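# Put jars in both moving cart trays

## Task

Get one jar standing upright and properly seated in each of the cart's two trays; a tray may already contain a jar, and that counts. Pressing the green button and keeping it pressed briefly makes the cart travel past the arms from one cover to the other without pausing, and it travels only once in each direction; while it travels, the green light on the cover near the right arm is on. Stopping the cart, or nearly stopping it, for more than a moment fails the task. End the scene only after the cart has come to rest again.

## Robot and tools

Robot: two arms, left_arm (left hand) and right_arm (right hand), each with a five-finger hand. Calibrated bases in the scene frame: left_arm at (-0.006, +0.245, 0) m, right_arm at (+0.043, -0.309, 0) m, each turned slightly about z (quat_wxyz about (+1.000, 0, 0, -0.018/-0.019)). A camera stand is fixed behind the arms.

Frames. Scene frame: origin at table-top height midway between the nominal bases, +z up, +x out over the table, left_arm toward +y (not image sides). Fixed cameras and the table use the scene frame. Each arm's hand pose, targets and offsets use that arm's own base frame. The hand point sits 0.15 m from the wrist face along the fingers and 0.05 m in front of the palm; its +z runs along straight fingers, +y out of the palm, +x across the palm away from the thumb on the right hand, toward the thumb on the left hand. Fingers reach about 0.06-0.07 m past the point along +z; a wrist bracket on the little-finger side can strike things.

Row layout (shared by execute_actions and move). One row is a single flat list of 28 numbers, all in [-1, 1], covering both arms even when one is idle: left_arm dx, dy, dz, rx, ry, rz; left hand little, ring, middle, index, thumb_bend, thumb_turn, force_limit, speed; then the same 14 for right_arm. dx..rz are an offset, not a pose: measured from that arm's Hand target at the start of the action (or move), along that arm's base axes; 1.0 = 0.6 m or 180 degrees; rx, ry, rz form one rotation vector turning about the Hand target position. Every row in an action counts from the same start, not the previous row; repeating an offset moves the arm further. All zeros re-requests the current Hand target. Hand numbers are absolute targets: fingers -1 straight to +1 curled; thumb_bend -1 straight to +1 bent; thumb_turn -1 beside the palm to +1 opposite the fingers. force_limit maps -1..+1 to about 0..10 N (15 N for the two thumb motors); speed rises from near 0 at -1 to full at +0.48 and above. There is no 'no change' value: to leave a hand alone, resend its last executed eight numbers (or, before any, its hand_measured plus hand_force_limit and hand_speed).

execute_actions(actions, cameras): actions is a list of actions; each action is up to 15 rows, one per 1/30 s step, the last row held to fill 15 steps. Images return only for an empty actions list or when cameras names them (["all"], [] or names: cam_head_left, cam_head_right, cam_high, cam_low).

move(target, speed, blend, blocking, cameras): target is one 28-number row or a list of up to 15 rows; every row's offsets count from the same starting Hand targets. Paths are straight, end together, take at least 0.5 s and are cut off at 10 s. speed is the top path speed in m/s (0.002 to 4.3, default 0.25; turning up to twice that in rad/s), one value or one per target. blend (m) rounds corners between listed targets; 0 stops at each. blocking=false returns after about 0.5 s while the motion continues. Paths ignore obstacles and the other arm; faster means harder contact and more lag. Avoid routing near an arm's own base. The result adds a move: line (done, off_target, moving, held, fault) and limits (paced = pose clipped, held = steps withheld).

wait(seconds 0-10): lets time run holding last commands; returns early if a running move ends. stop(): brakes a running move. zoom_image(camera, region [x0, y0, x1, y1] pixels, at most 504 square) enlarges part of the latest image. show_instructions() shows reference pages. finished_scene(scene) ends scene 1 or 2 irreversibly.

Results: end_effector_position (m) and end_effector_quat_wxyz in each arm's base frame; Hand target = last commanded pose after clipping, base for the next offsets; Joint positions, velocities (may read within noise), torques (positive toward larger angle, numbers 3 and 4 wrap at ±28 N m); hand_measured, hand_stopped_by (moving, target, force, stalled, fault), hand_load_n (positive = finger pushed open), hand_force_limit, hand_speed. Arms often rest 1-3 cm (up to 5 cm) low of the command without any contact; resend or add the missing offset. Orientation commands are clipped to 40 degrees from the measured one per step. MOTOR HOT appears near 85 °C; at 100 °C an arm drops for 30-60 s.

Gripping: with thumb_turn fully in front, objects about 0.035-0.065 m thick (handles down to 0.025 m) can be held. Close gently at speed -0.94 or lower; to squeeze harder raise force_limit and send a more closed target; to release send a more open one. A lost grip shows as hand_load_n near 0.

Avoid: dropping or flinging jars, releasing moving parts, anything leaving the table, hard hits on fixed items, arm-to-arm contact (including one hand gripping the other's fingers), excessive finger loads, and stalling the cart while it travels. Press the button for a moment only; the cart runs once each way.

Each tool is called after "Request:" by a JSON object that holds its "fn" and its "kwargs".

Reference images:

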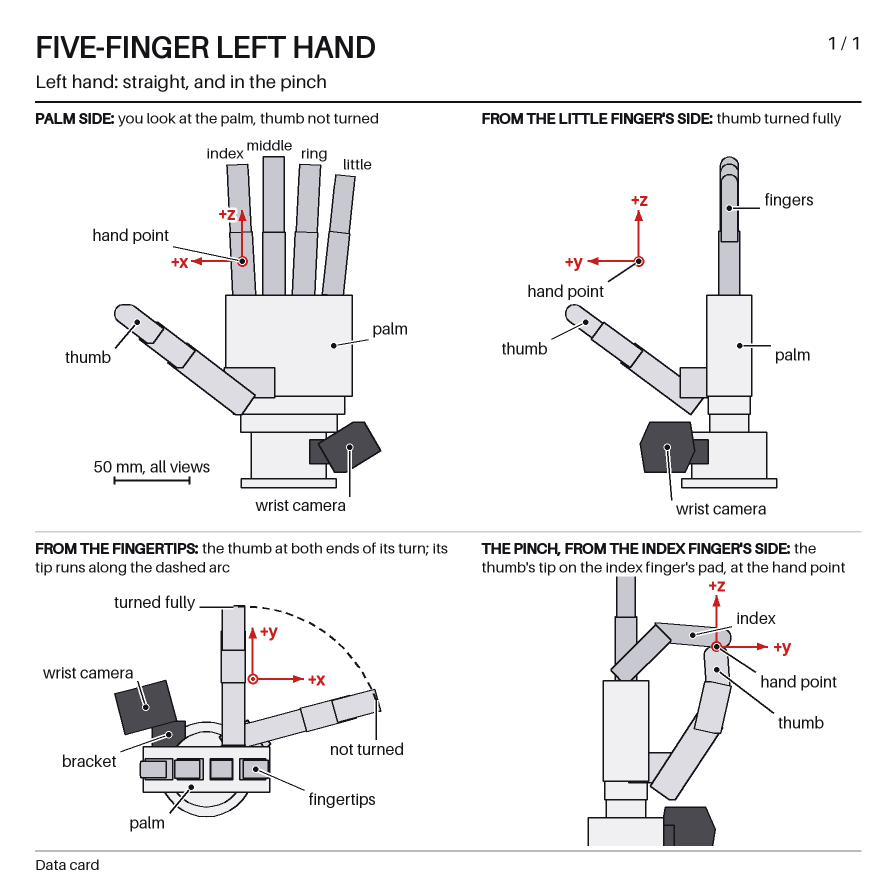

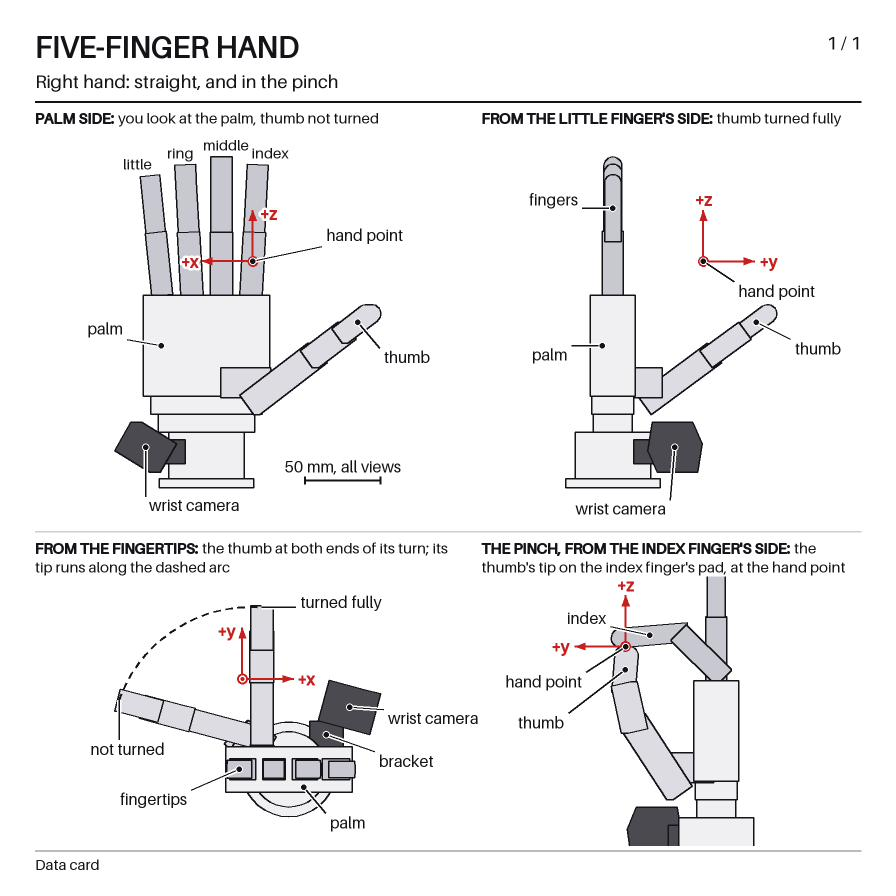

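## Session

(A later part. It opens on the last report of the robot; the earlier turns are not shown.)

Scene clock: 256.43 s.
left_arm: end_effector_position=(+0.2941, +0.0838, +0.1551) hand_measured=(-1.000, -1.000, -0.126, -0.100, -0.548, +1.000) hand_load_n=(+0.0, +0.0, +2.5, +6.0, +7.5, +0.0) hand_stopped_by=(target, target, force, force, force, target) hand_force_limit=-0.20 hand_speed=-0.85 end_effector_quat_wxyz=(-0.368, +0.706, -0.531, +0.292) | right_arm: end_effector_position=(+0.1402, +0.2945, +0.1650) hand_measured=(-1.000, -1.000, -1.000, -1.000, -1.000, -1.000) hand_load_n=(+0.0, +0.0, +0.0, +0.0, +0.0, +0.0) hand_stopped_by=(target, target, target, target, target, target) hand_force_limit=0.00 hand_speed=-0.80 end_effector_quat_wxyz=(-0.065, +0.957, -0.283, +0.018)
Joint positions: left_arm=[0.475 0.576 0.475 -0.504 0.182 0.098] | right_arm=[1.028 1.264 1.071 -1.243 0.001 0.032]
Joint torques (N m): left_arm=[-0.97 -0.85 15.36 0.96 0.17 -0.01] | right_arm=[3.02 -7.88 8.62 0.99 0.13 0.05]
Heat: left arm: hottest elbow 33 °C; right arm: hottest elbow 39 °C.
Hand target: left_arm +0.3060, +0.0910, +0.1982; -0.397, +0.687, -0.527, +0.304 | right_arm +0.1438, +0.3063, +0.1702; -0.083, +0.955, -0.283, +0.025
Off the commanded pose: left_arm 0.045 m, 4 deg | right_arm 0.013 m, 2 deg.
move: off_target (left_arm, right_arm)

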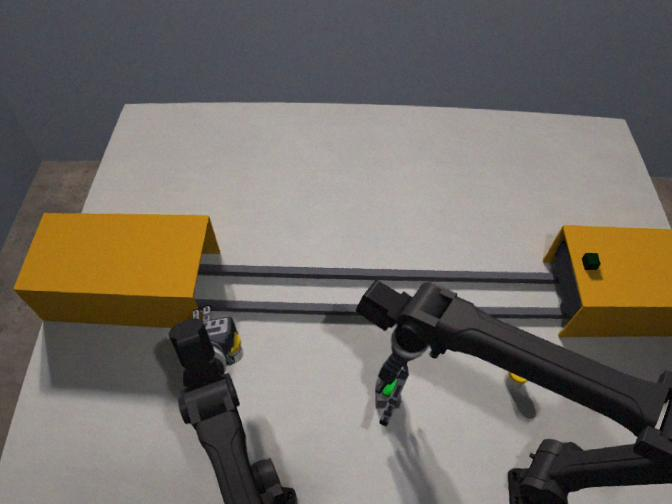

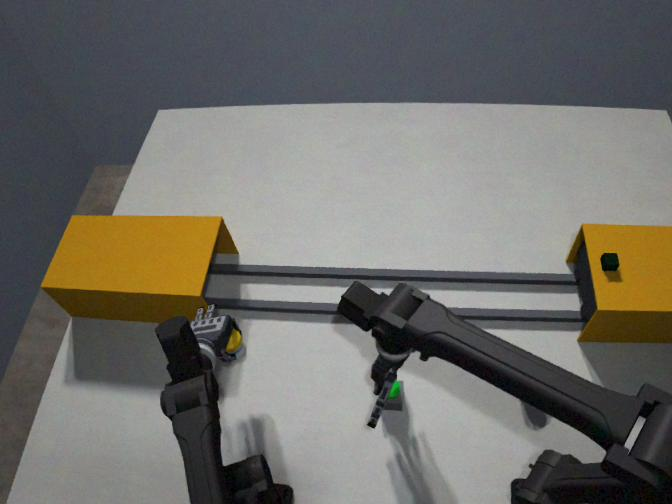

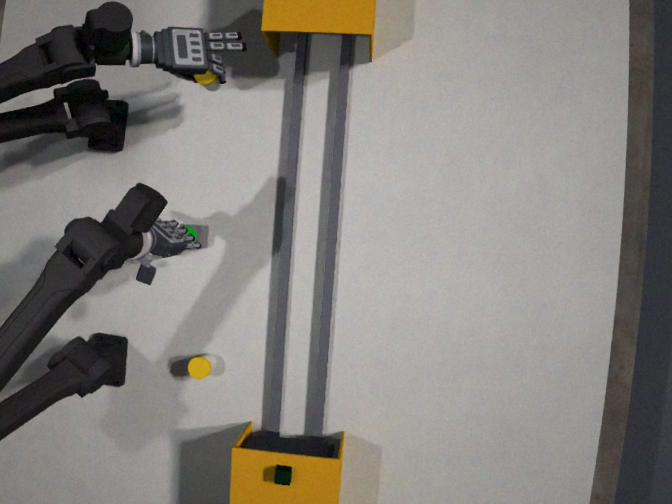

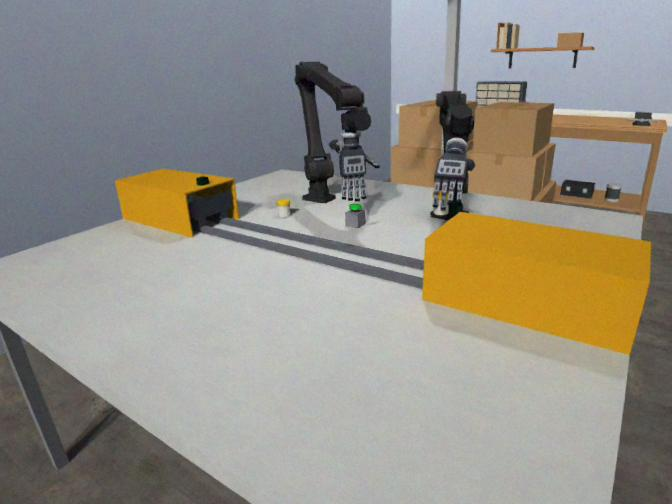

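Request:
{"fn": "move", "kwargs": {"target": [0.10,-0.172,0.07,0,0,-0.083,-1,-1,0.3,0.3,-0.1,1,-0.2,-0.85, -0.02,-0.017,0,0,0,0,-1,-1,-1,-1,-1,-1,0,-0.8], "speed": 0.15, "cameras": ["all"]}}

Request:
{"fn": "zoom_image", "kwargs": {"camera": "cam_high", "region": [110, 200, 230, 310]}}

Request:
{"fn": "zoom_image", "kwargs": {"camera": "cam_low", "region": [300, 100, 500, 260]}}

Scene clock: 268.17 s.
left_arm: end_effector_position=(+0.3473, -0.0096, +0.1968) hand_measured=(-1.000, -1.000, -0.126, -0.100, -0.548, +1.000) hand_load_n=(+0.0, +0.0, +2.5, +6.5, +7.5, +0.0) hand_stopped_by=(target, target, force, force, force, target) hand_force_limit=-0.20 hand_speed=-0.85 end_effector_quat_wxyz=(-0.333, +0.624, -0.626, +0.329) | right_arm: end_effector_position=(+0.1324, +0.2904, +0.1630) hand_measured=(-1.000, -1.000, -1.000, -1.000, -1.000, -1.000) hand_load_n=(+0.0, +0.0, +0.0, +0.0, +0.0, +0.0) hand_stopped_by=(target, target, target, target, target, target) hand_force_limit=0.00 hand_speed=-0.80 end_effector_quat_wxyz=(-0.064, +0.957, -0.283, +0.018)
Joint positions: left_arm=[0.093 0.711 0.628 -0.514 0.073 0.058] | right_arm=[1.042 1.247 1.051 -1.243 0.004 0.046]
Joint torques (N m): left_arm=[-1.73 -1.08 15.54 1.5 -0.04 -0.28] | right_arm=[3.19 -9.35 7.61 0.76 0.14 0.06]
Heat: left arm: hottest elbow 36 °C; right arm: hottest elbow 38 °C.
Hand target: left_arm +0.3660, -0.0122, +0.2402; -0.354, +0.613, -0.612, +0.353 | right_arm +0.1318, +0.2961, +0.1702; -0.083, +0.955, -0.283, +0.025
Off the commanded pose: left_arm 0.047 m, 4 deg | right_arm 0.009 m, 2 deg.
move: off_target (left_arm)

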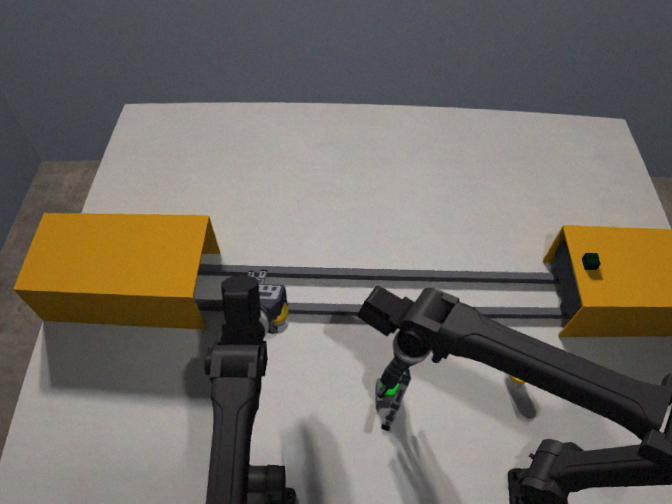

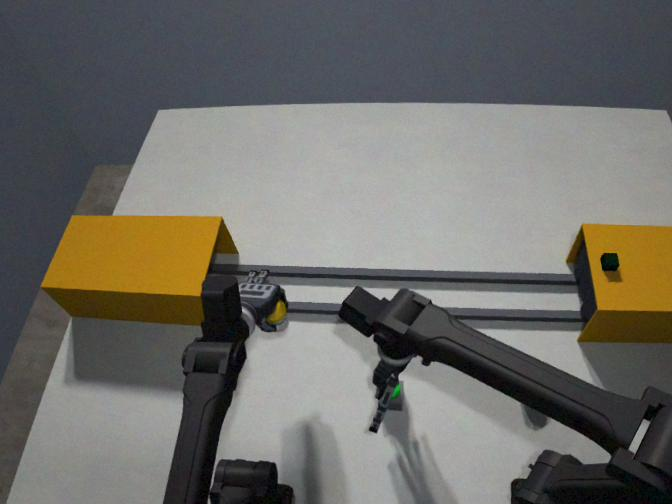

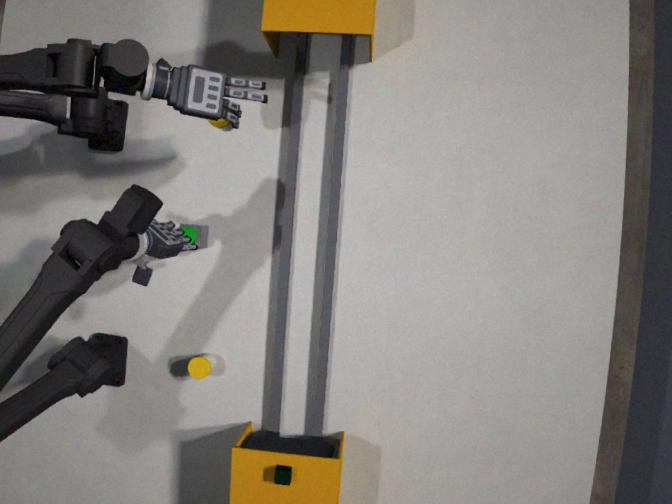

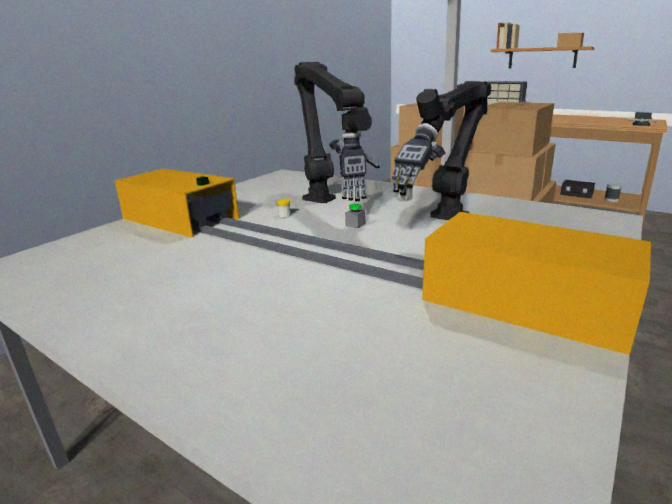

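Scaled by 4.200 from the camera's 672x504 image, which has a finer 960x720 frame.

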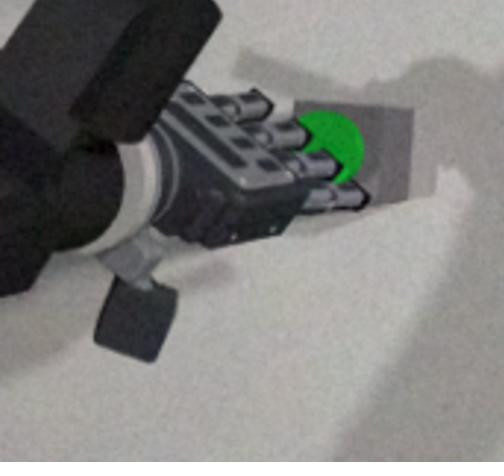

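Scaled by 2.520 from the camera's 672x504 image, which has a finer 960x720 frame.

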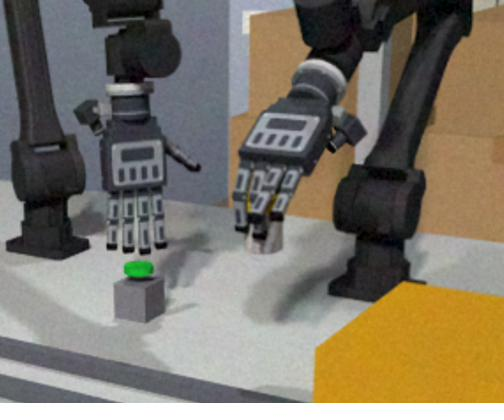

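Request:
{"fn": "move", "kwargs": {"target": [0,0,0,0,0,0,-1,-1,0.3,0.3,-0.1,1,-0.2,-0.85, -0.004,-0.012,-0.10,0,0,0,-1,-1,-1,-1,-1,-1,0,-0.8], "speed": 0.1, "cameras": ["cam_high","cam_low"]}}

Scene clock: 274.47 s.
left_arm: end_effector_position=(+0.3473, -0.0096, +0.1968) hand_measured=(-1.000, -1.000, -0.126, -0.100, -0.548, +1.000) hand_load_n=(+0.0, +0.0, +3.0, +6.5, +7.5, +0.0) hand_stopped_by=(target, target, force, force, force, target) hand_force_limit=-0.20 hand_speed=-0.85 end_effector_quat_wxyz=(-0.333, +0.624, -0.626, +0.329) | right_arm: end_effector_position=(+0.1285, +0.2838, +0.1381) hand_measured=(-1.000, -1.000, -1.000, -1.000, -1.000, -1.000) hand_load_n=(+0.0, +0.0, -5.0, +0.0, +0.0, +0.0) hand_stopped_by=(target, target, target, target, target, target) hand_force_limit=0.00 hand_speed=-0.80 end_effector_quat_wxyz=(-0.093, +0.954, -0.282, +0.025)
Joint positions: left_arm=[0.093 0.711 0.628 -0.514 0.073 0.058] | right_arm=[1.042 1.195 0.944 -1.126 0.004 0.046]
Joint torques (N m): left_arm=[-1.73 -1.08 15.54 1.5 -0.04 -0.27] | right_arm=[2.78 -3.72 4.94 2.47 0.13 0.01]
Heat: left arm: hottest elbow 36 °C; right arm: hottest elbow 38 °C.
Hand target: left_arm +0.3660, -0.0122, +0.2402; -0.354, +0.613, -0.612, +0.353 | right_arm +0.1294, +0.2889, +0.1102; -0.083, +0.955, -0.283, +0.025
Off the commanded pose: left_arm 0.047 m, 4 deg | right_arm 0.028 m, 1 deg.
move: off_target (left_arm, right_arm)
Images, in order (width x height): cam_high 672x504, cam_low 672x504.

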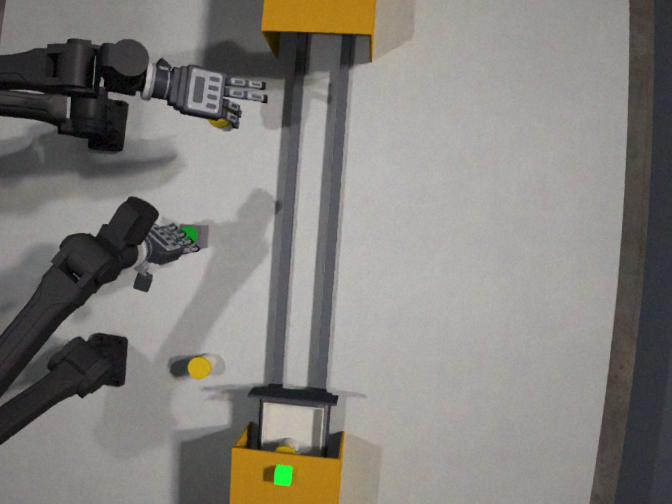

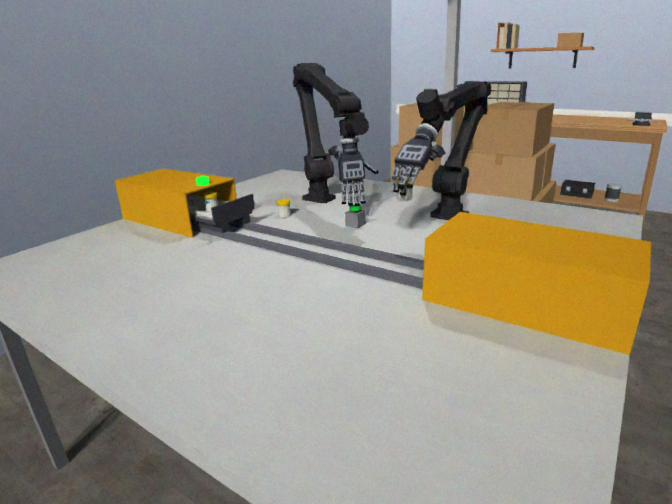

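Request:
{"fn": "execute_actions", "kwargs": {"actions": [[[0,0,0,0,0,0,-1,-1,0.3,0.3,-0.1,1,-0.2,-0.85, 0,0,0.1,0,0,0,-1,-1,-1,-1,-1,-1,0,-0.8]]], "cameras": ["all"]}}

Request:
{"fn": "wait", "kwargs": {"seconds": 1, "cameras": ["cam_high","cam_low"]}}

Request:
{"fn": "wait", "kwargs": {"seconds": 1, "cameras": ["cam_high","cam_low"]}}

Scene clock: 278.17 s.
left_arm: end_effector_position=(+0.3473, -0.0096, +0.1968) hand_measured=(-1.000, -1.000, -0.126, -0.100, -0.548, +1.000) hand_load_n=(+0.0, +0.0, +3.0, +6.5, +7.5, +0.0) hand_stopped_by=(target, target, force, force, force, target) hand_force_limit=-0.20 hand_speed=-0.85 end_effector_quat_wxyz=(-0.333, +0.624, -0.626, +0.329) | right_arm: end_effector_position=(+0.1211, +0.2719, +0.1485) hand_measured=(-1.000, -1.000, -1.000, -1.000, -1.000, -1.000) hand_load_n=(-0.5, +0.0, +0.0, +0.0, +0.0, +0.0) hand_stopped_by=(target, target, target, target, target, target) hand_force_limit=0.00 hand_speed=-0.80 end_effector_quat_wxyz=(-0.062, +0.956, -0.286, +0.017)
Joint positions: left_arm=[0.093 0.711 0.628 -0.514 0.073 0.058] | right_arm=[1.042 1.198 0.971 -1.215 0.004 0.053]
Joint torques (N m): left_arm=[-1.73 -1.14 15.54 1.5 -0.04 -0.26] | right_arm=[2.78 -6.65 11.97 -0.38 0.11 0.02]
Heat: left arm: hottest elbow 36 °C; right arm: hottest elbow 38 °C.
Hand target: left_arm +0.3660, -0.0122, +0.2402; -0.354, +0.613, -0.612, +0.353 | right_arm +0.1294, +0.2889, +0.1702; -0.083, +0.955, -0.283, +0.025
Off the commanded pose: left_arm 0.047 m, 4 deg | right_arm 0.029 m, 3 deg.
Step readings (end_effector_position of left_arm | right_arm):
0: (+0.3473, -0.0096, +0.1968) | (+0.1285, +0.2838, +0.1381)
1: (+0.3473, -0.0096, +0.1968) | (+0.1285, +0.2838, +0.1381)
2: (+0.3473, -0.0096, +0.1968) | (+0.1283, +0.2835, +0.1386)
4: (+0.3473, -0.0096, +0.1968) | (+0.1279, +0.2836, +0.1403)
8: (+0.3473, -0.0096, +0.1968) | (+0.1257, +0.2797, +0.1481)
15: (+0.3473, -0.0096, +0.1968) | (+0.1215, +0.2727, +0.1484)

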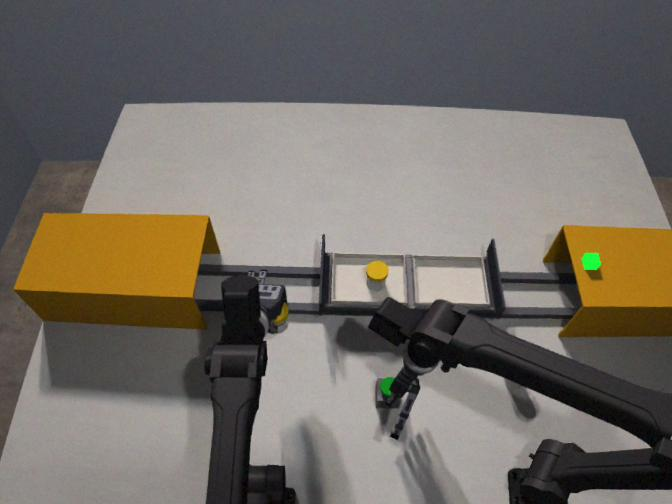

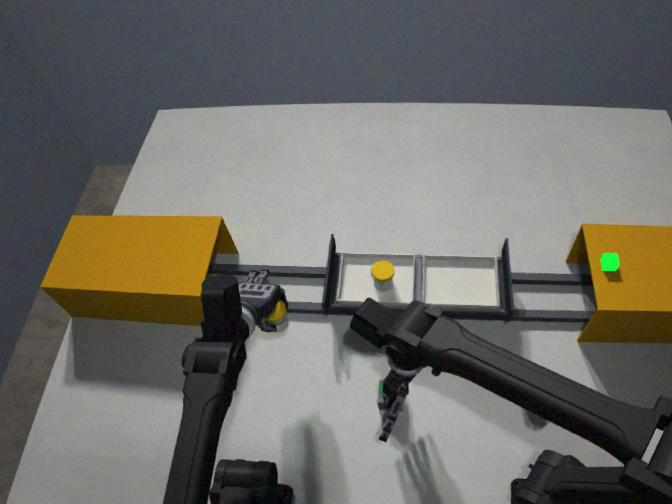

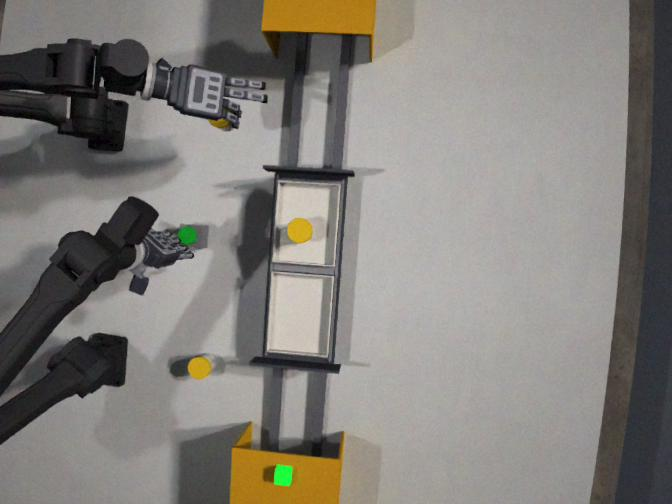

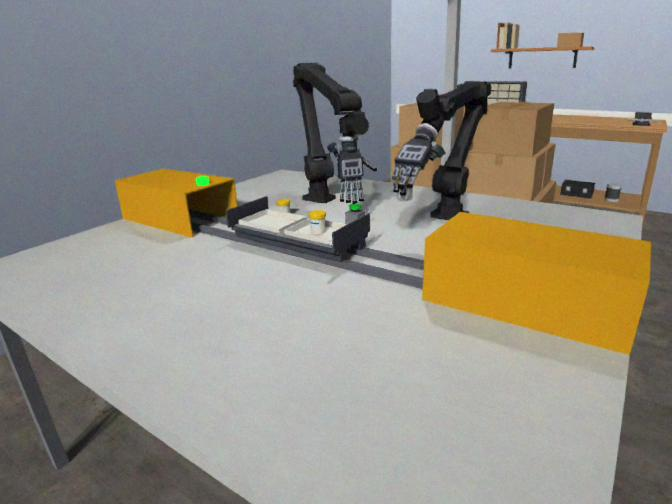

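Scene clock: 279.17 s.
left_arm: end_effector_position=(+0.3473, -0.0096, +0.1968) hand_measured=(-1.000, -1.000, -0.126, -0.100, -0.548, +1.000) hand_load_n=(+0.0, +0.0, +2.5, +6.5, +7.5, +0.0) hand_stopped_by=(target, target, force, force, force, target) hand_force_limit=-0.20 hand_speed=-0.85 end_effector_quat_wxyz=(-0.333, +0.624, -0.626, +0.329) | right_arm: end_effector_position=(+0.1211, +0.2719, +0.1485) hand_measured=(-1.000, -1.000, -1.000, -1.000, -1.000, -1.000) hand_load_n=(+0.0, +0.0, +0.0, +0.0, +0.0, +0.0) hand_stopped_by=(target, target, target, target, target, target) hand_force_limit=0.00 hand_speed=-0.80 end_effector_quat_wxyz=(-0.062, +0.956, -0.286, +0.017)
Joint positions: left_arm=[0.093 0.711 0.628 -0.514 0.073 0.058] | right_arm=[1.042 1.198 0.971 -1.215 0.004 0.053]
Joint torques (N m): left_arm=[-1.73 -1.08 15.54 1.48 -0.04 -0.27] | right_arm=[2.78 -6.65 11.99 -0.39 0.11 0.02]
Heat: left arm: hottest elbow 36 °C; right arm: hottest elbow 38 °C.
Hand target: left_arm +0.3660, -0.0122, +0.2402; -0.354, +0.613, -0.612, +0.353 | right_arm +0.1294, +0.2889, +0.1702; -0.083, +0.955, -0.283, +0.025
Off the commanded pose: left_arm 0.047 m, 4 deg | right_arm 0.029 m, 3 deg.
wait: 1.00 s; at rest by 0.17 s
Images, in order (width x height): cam_high 672x504, cam_low 672x504.

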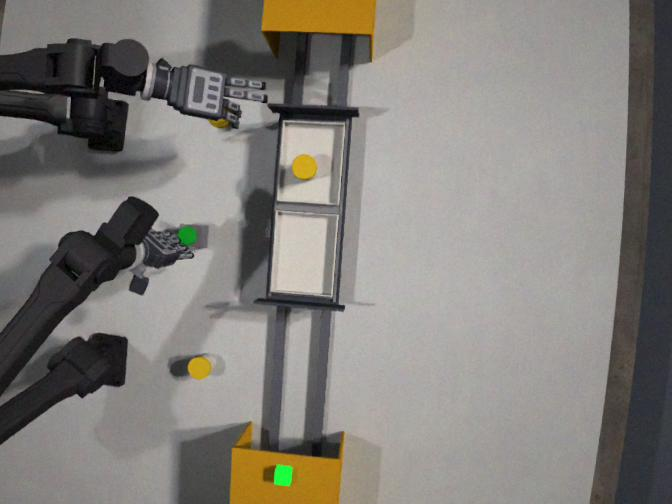

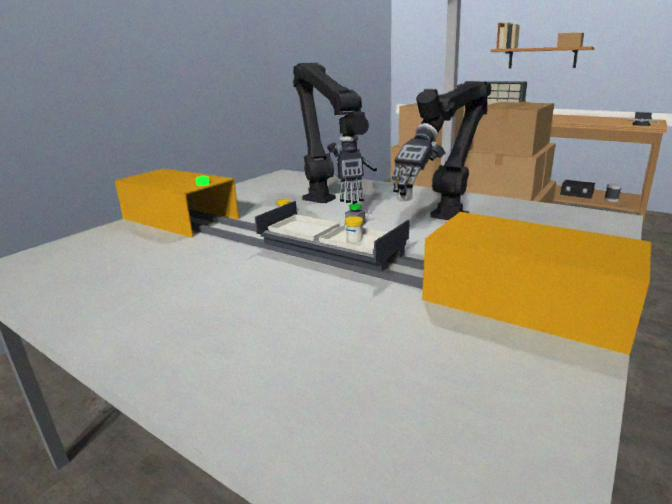

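Scene clock: 280.17 s.
left_arm: end_effector_position=(+0.3473, -0.0096, +0.1968) hand_measured=(-1.000, -1.000, -0.126, -0.100, -0.548, +1.000) hand_load_n=(+0.0, +0.0, +2.5, +6.0, +7.5, +0.0) hand_stopped_by=(target, target, force, force, force, target) hand_force_limit=-0.20 hand_speed=-0.85 end_effector_quat_wxyz=(-0.333, +0.624, -0.626, +0.329) | right_arm: end_effector_position=(+0.1211, +0.2719, +0.1485) hand_measured=(-1.000, -1.000, -1.000, -1.000, -1.000, -1.000) hand_load_n=(+0.0, +0.0, +0.0, +0.0, +0.0, +0.0) hand_stopped_by=(target, target, target, target, target, target) hand_force_limit=0.00 hand_speed=-0.80 end_effector_quat_wxyz=(-0.062, +0.956, -0.286, +0.017)
Joint positions: left_arm=[0.093 0.711 0.628 -0.514 0.073 0.058] | right_arm=[1.042 1.198 0.971 -1.215 0.004 0.053]
Joint torques (N m): left_arm=[-1.73 -1.08 15.54 1.5 -0.04 -0.26] | right_arm=[2.78 -6.65 11.97 -0.38 0.11 0.02]
Heat: left arm: hottest elbow 36 °C; right arm: hottest elbow 38 °C.
Hand target: left_arm +0.3660, -0.0122, +0.2402; -0.354, +0.613, -0.612, +0.353 | right_arm +0.1294, +0.2889, +0.1702; -0.083, +0.955, -0.283, +0.025
Off the commanded pose: left_arm 0.047 m, 4 deg | right_arm 0.029 m, 3 deg.
wait: 1.00 s; at rest by 0.17 s
Images, in order (width x height): cam_high 672x504, cam_low 672x504.

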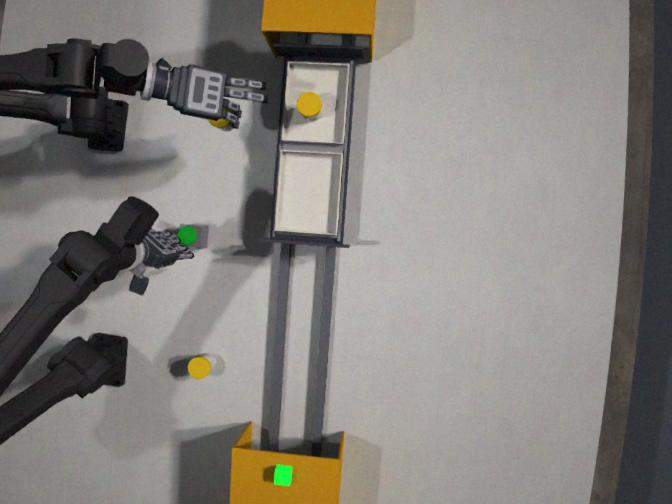

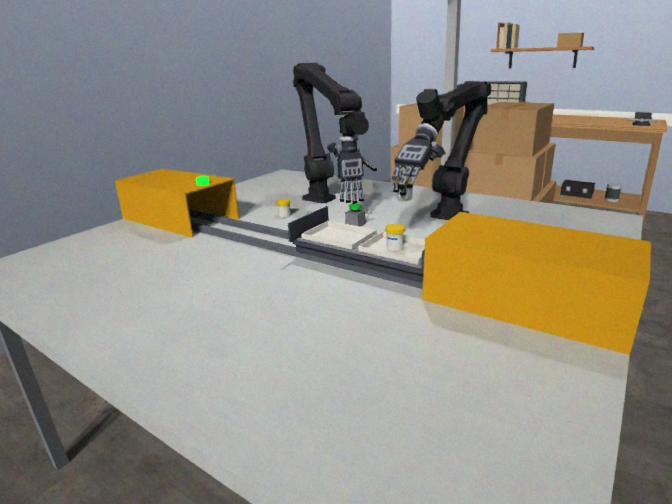

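Request:
{"fn": "zoom_image", "kwargs": {"camera": "cam_low", "region": [280, 190, 440, 290]}}

Request:
{"fn": "zoom_image", "kwargs": {"camera": "cam_high", "region": [180, 20, 380, 260]}}

Request:
{"fn": "wait", "kwargs": {"seconds": 0.1, "cameras": ["all"]}}

Scaled by 3.150 from the camera's 672x504 image, which has a finer 960x720 frame.

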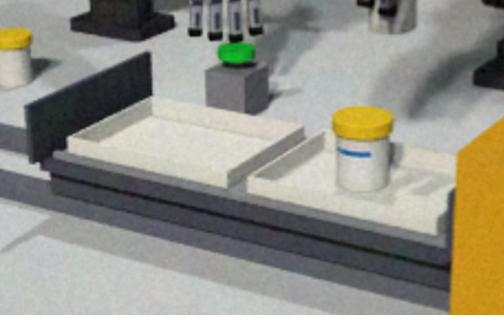

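Scaled by 2.100 from the camera's 672x504 image, which has a finer 960x720 frame.

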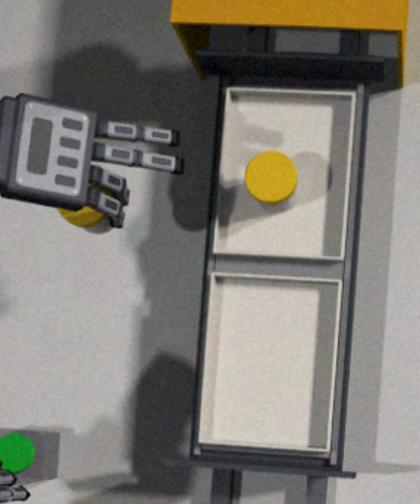

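Scene clock: 315.90 s.
left_arm: end_effector_position=(+0.3473, -0.0096, +0.1968) hand_measured=(-1.000, -1.000, -0.126, -0.100, -0.548, +1.000) hand_load_n=(+0.0, +0.0, +3.0, +6.5, +7.5, +0.0) hand_stopped_by=(target, target, force, force, force, target) hand_force_limit=-0.20 hand_speed=-0.85 end_effector_quat_wxyz=(-0.333, +0.624, -0.626, +0.329) | right_arm: end_effector_position=(+0.1211, +0.2719, +0.1485) hand_measured=(-1.000, -1.000, -1.000, -1.000, -1.000, -1.000) hand_load_n=(+0.0, +0.0, +0.0, +0.0, +0.0, +0.0) hand_stopped_by=(target, target, target, target, target, target) hand_force_limit=0.00 hand_speed=-0.80 end_effector_quat_wxyz=(-0.062, +0.956, -0.286, +0.017)
Joint positions: left_arm=[0.093 0.711 0.628 -0.514 0.073 0.058] | right_arm=[1.042 1.198 0.971 -1.215 0.004 0.053]
Joint torques (N m): left_arm=[-1.73 -1.14 15.54 1.5 -0.04 -0.27] | right_arm=[2.78 -6.65 11.97 -0.4 0.11 0.02]
Heat: left arm: hottest elbow 37 °C; right arm: hottest elbow 41 °C.
Hand target: left_arm +0.3660, -0.0122, +0.2402; -0.354, +0.613, -0.612, +0.353 | right_arm +0.1294, +0.2889, +0.1702; -0.083, +0.955, -0.283, +0.025
Off the commanded pose: left_arm 0.047 m, 4 deg | right_arm 0.029 m, 3 deg.
wait: 0.10 s; at rest from the start

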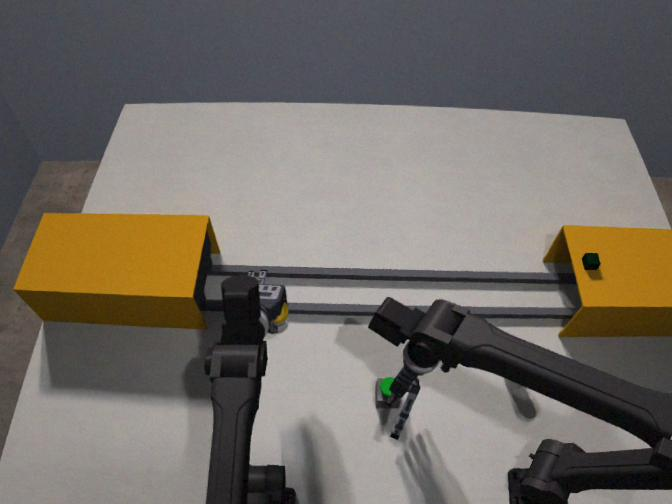

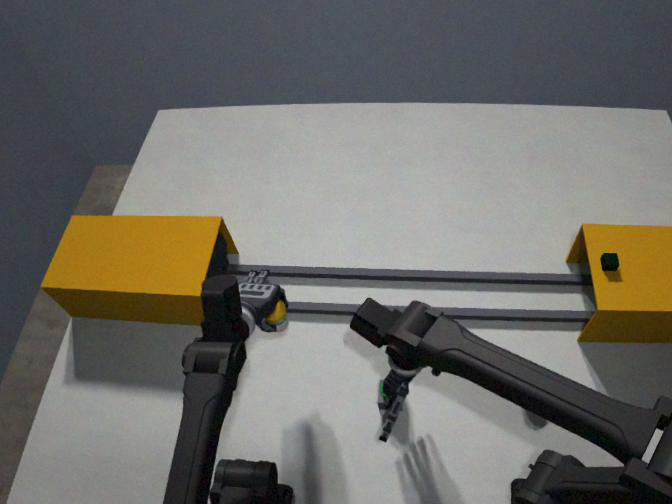

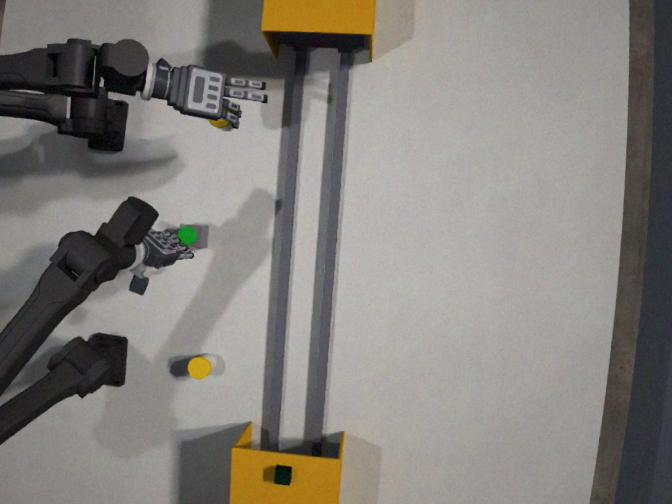

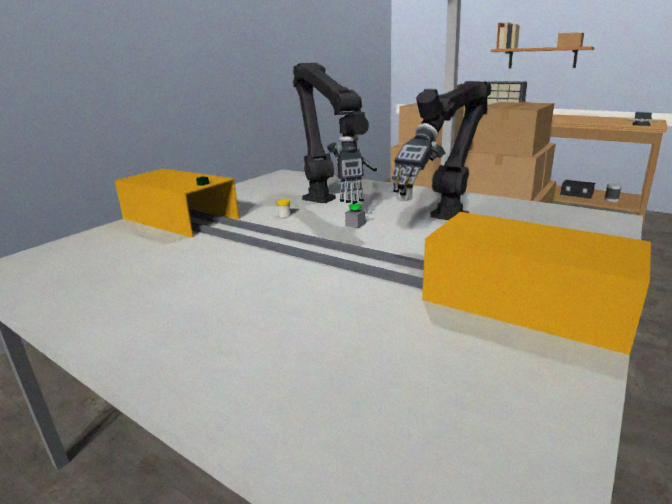

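Request:
{"fn": "move", "kwargs": {"target": [0.26,0.047,0,0,0,0,-1,-1,0.3,0.3,-0.1,1,-0.2,-0.85, 0.004,0.012,0.04,0,0,0,-1,-1,-1,-1,-1,-1,0,-0.8], "speed": 0.15, "cameras": ["all"]}}

Request:
{"fn": "zoom_image", "kwargs": {"camera": "cam_low", "region": [300, 100, 500, 260]}}

Request:
{"fn": "zoom_image", "kwargs": {"camera": "cam_high", "region": [200, 40, 380, 180]}}

Scene clock: 425.70 s.
left_arm: end_effector_position=(+0.4913, +0.0075, +0.1961) hand_measured=(-1.000, -1.000, -0.126, -0.100, -0.548, +1.000) hand_load_n=(+0.0, +0.0, +2.5, +6.0, +7.5, -0.5) hand_stopped_by=(target, target, force, force, force, target) hand_force_limit=-0.20 hand_speed=-0.85 end_effector_quat_wxyz=(-0.318, +0.630, -0.628, +0.327) | right_arm: end_effector_position=(+0.1237, +0.2764, +0.1696) hand_measured=(-1.000, -1.000, -1.000, -1.000, -1.000, -1.000) hand_load_n=(+0.0, +0.0, +0.0, -0.5, +0.0, +0.0) hand_stopped_by=(target, target, target, target, target, target) hand_force_limit=0.00 hand_speed=-0.80 end_effector_quat_wxyz=(-0.057, +0.956, -0.287, +0.016)
Joint positions: left_arm=[0.111 1.19 0.909 -0.346 0.1 0.058] | right_arm=[1.042 1.209 1.036 -1.279 0.004 0.053]
Joint torques (N m): left_arm=[-0.21 -5.95 15.04 2.74 0.15 -0.08] | right_arm=[3.14 -7 12.62 -0.28 0.13 0.05]
Heat: left arm: hottest elbow 41 °C; right arm: hottest elbow 44 °C.
Hand target: left_arm +0.5220, +0.0160, +0.2402; -0.354, +0.613, -0.612, +0.353 | right_arm +0.1318, +0.2961, +0.1942; -0.083, +0.955, -0.283, +0.025
Off the commanded pose: left_arm 0.054 m, 6 deg | right_arm 0.033 m, 3 deg.
move: off_target (left_arm, right_arm)

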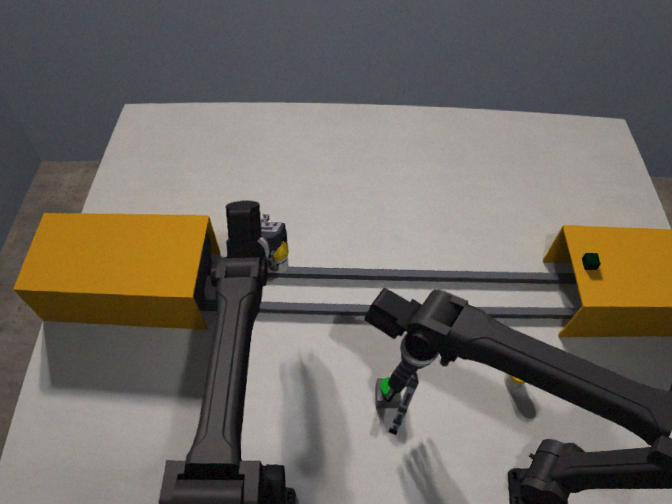

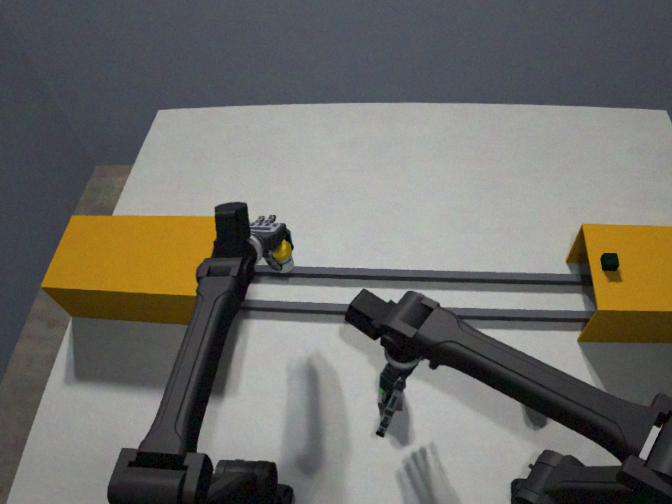

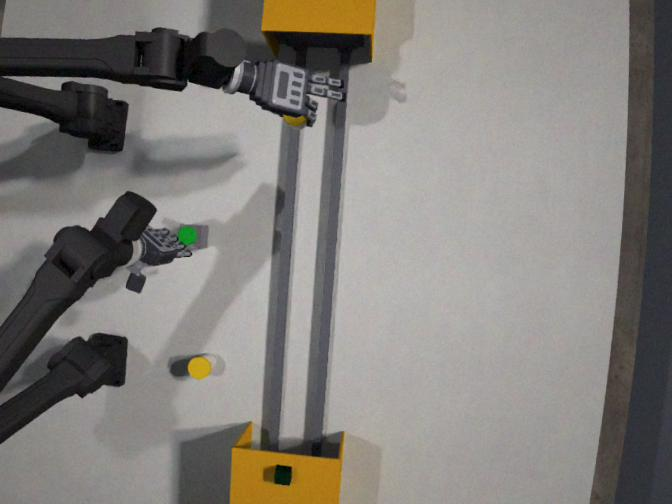

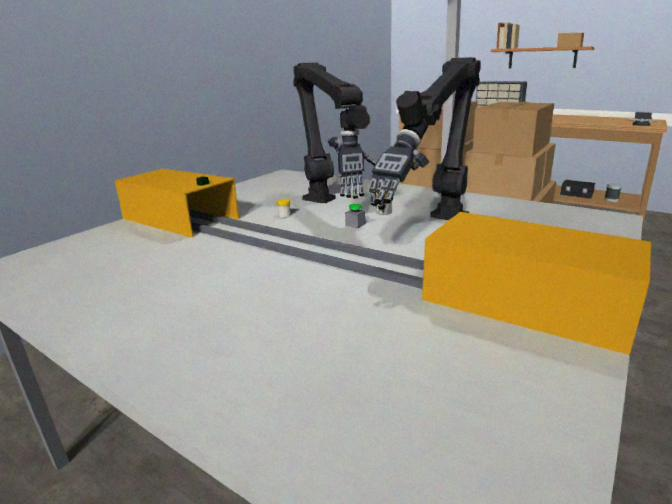

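Scaled by 2.520 from the camera's 672x504 image, which has a finer 960x720 frame.

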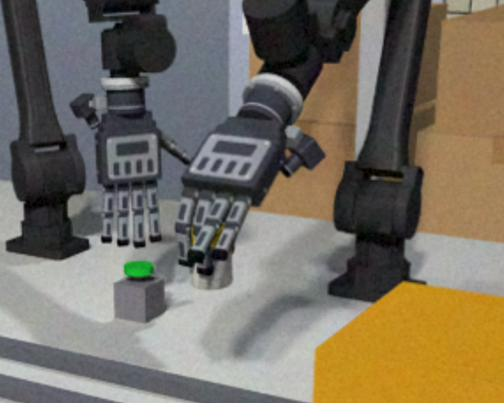

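Scaled by 2.800 from the camera's 672x504 image, which has a finer 960x720 frame.

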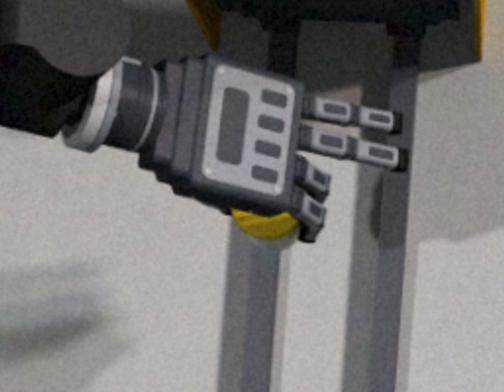

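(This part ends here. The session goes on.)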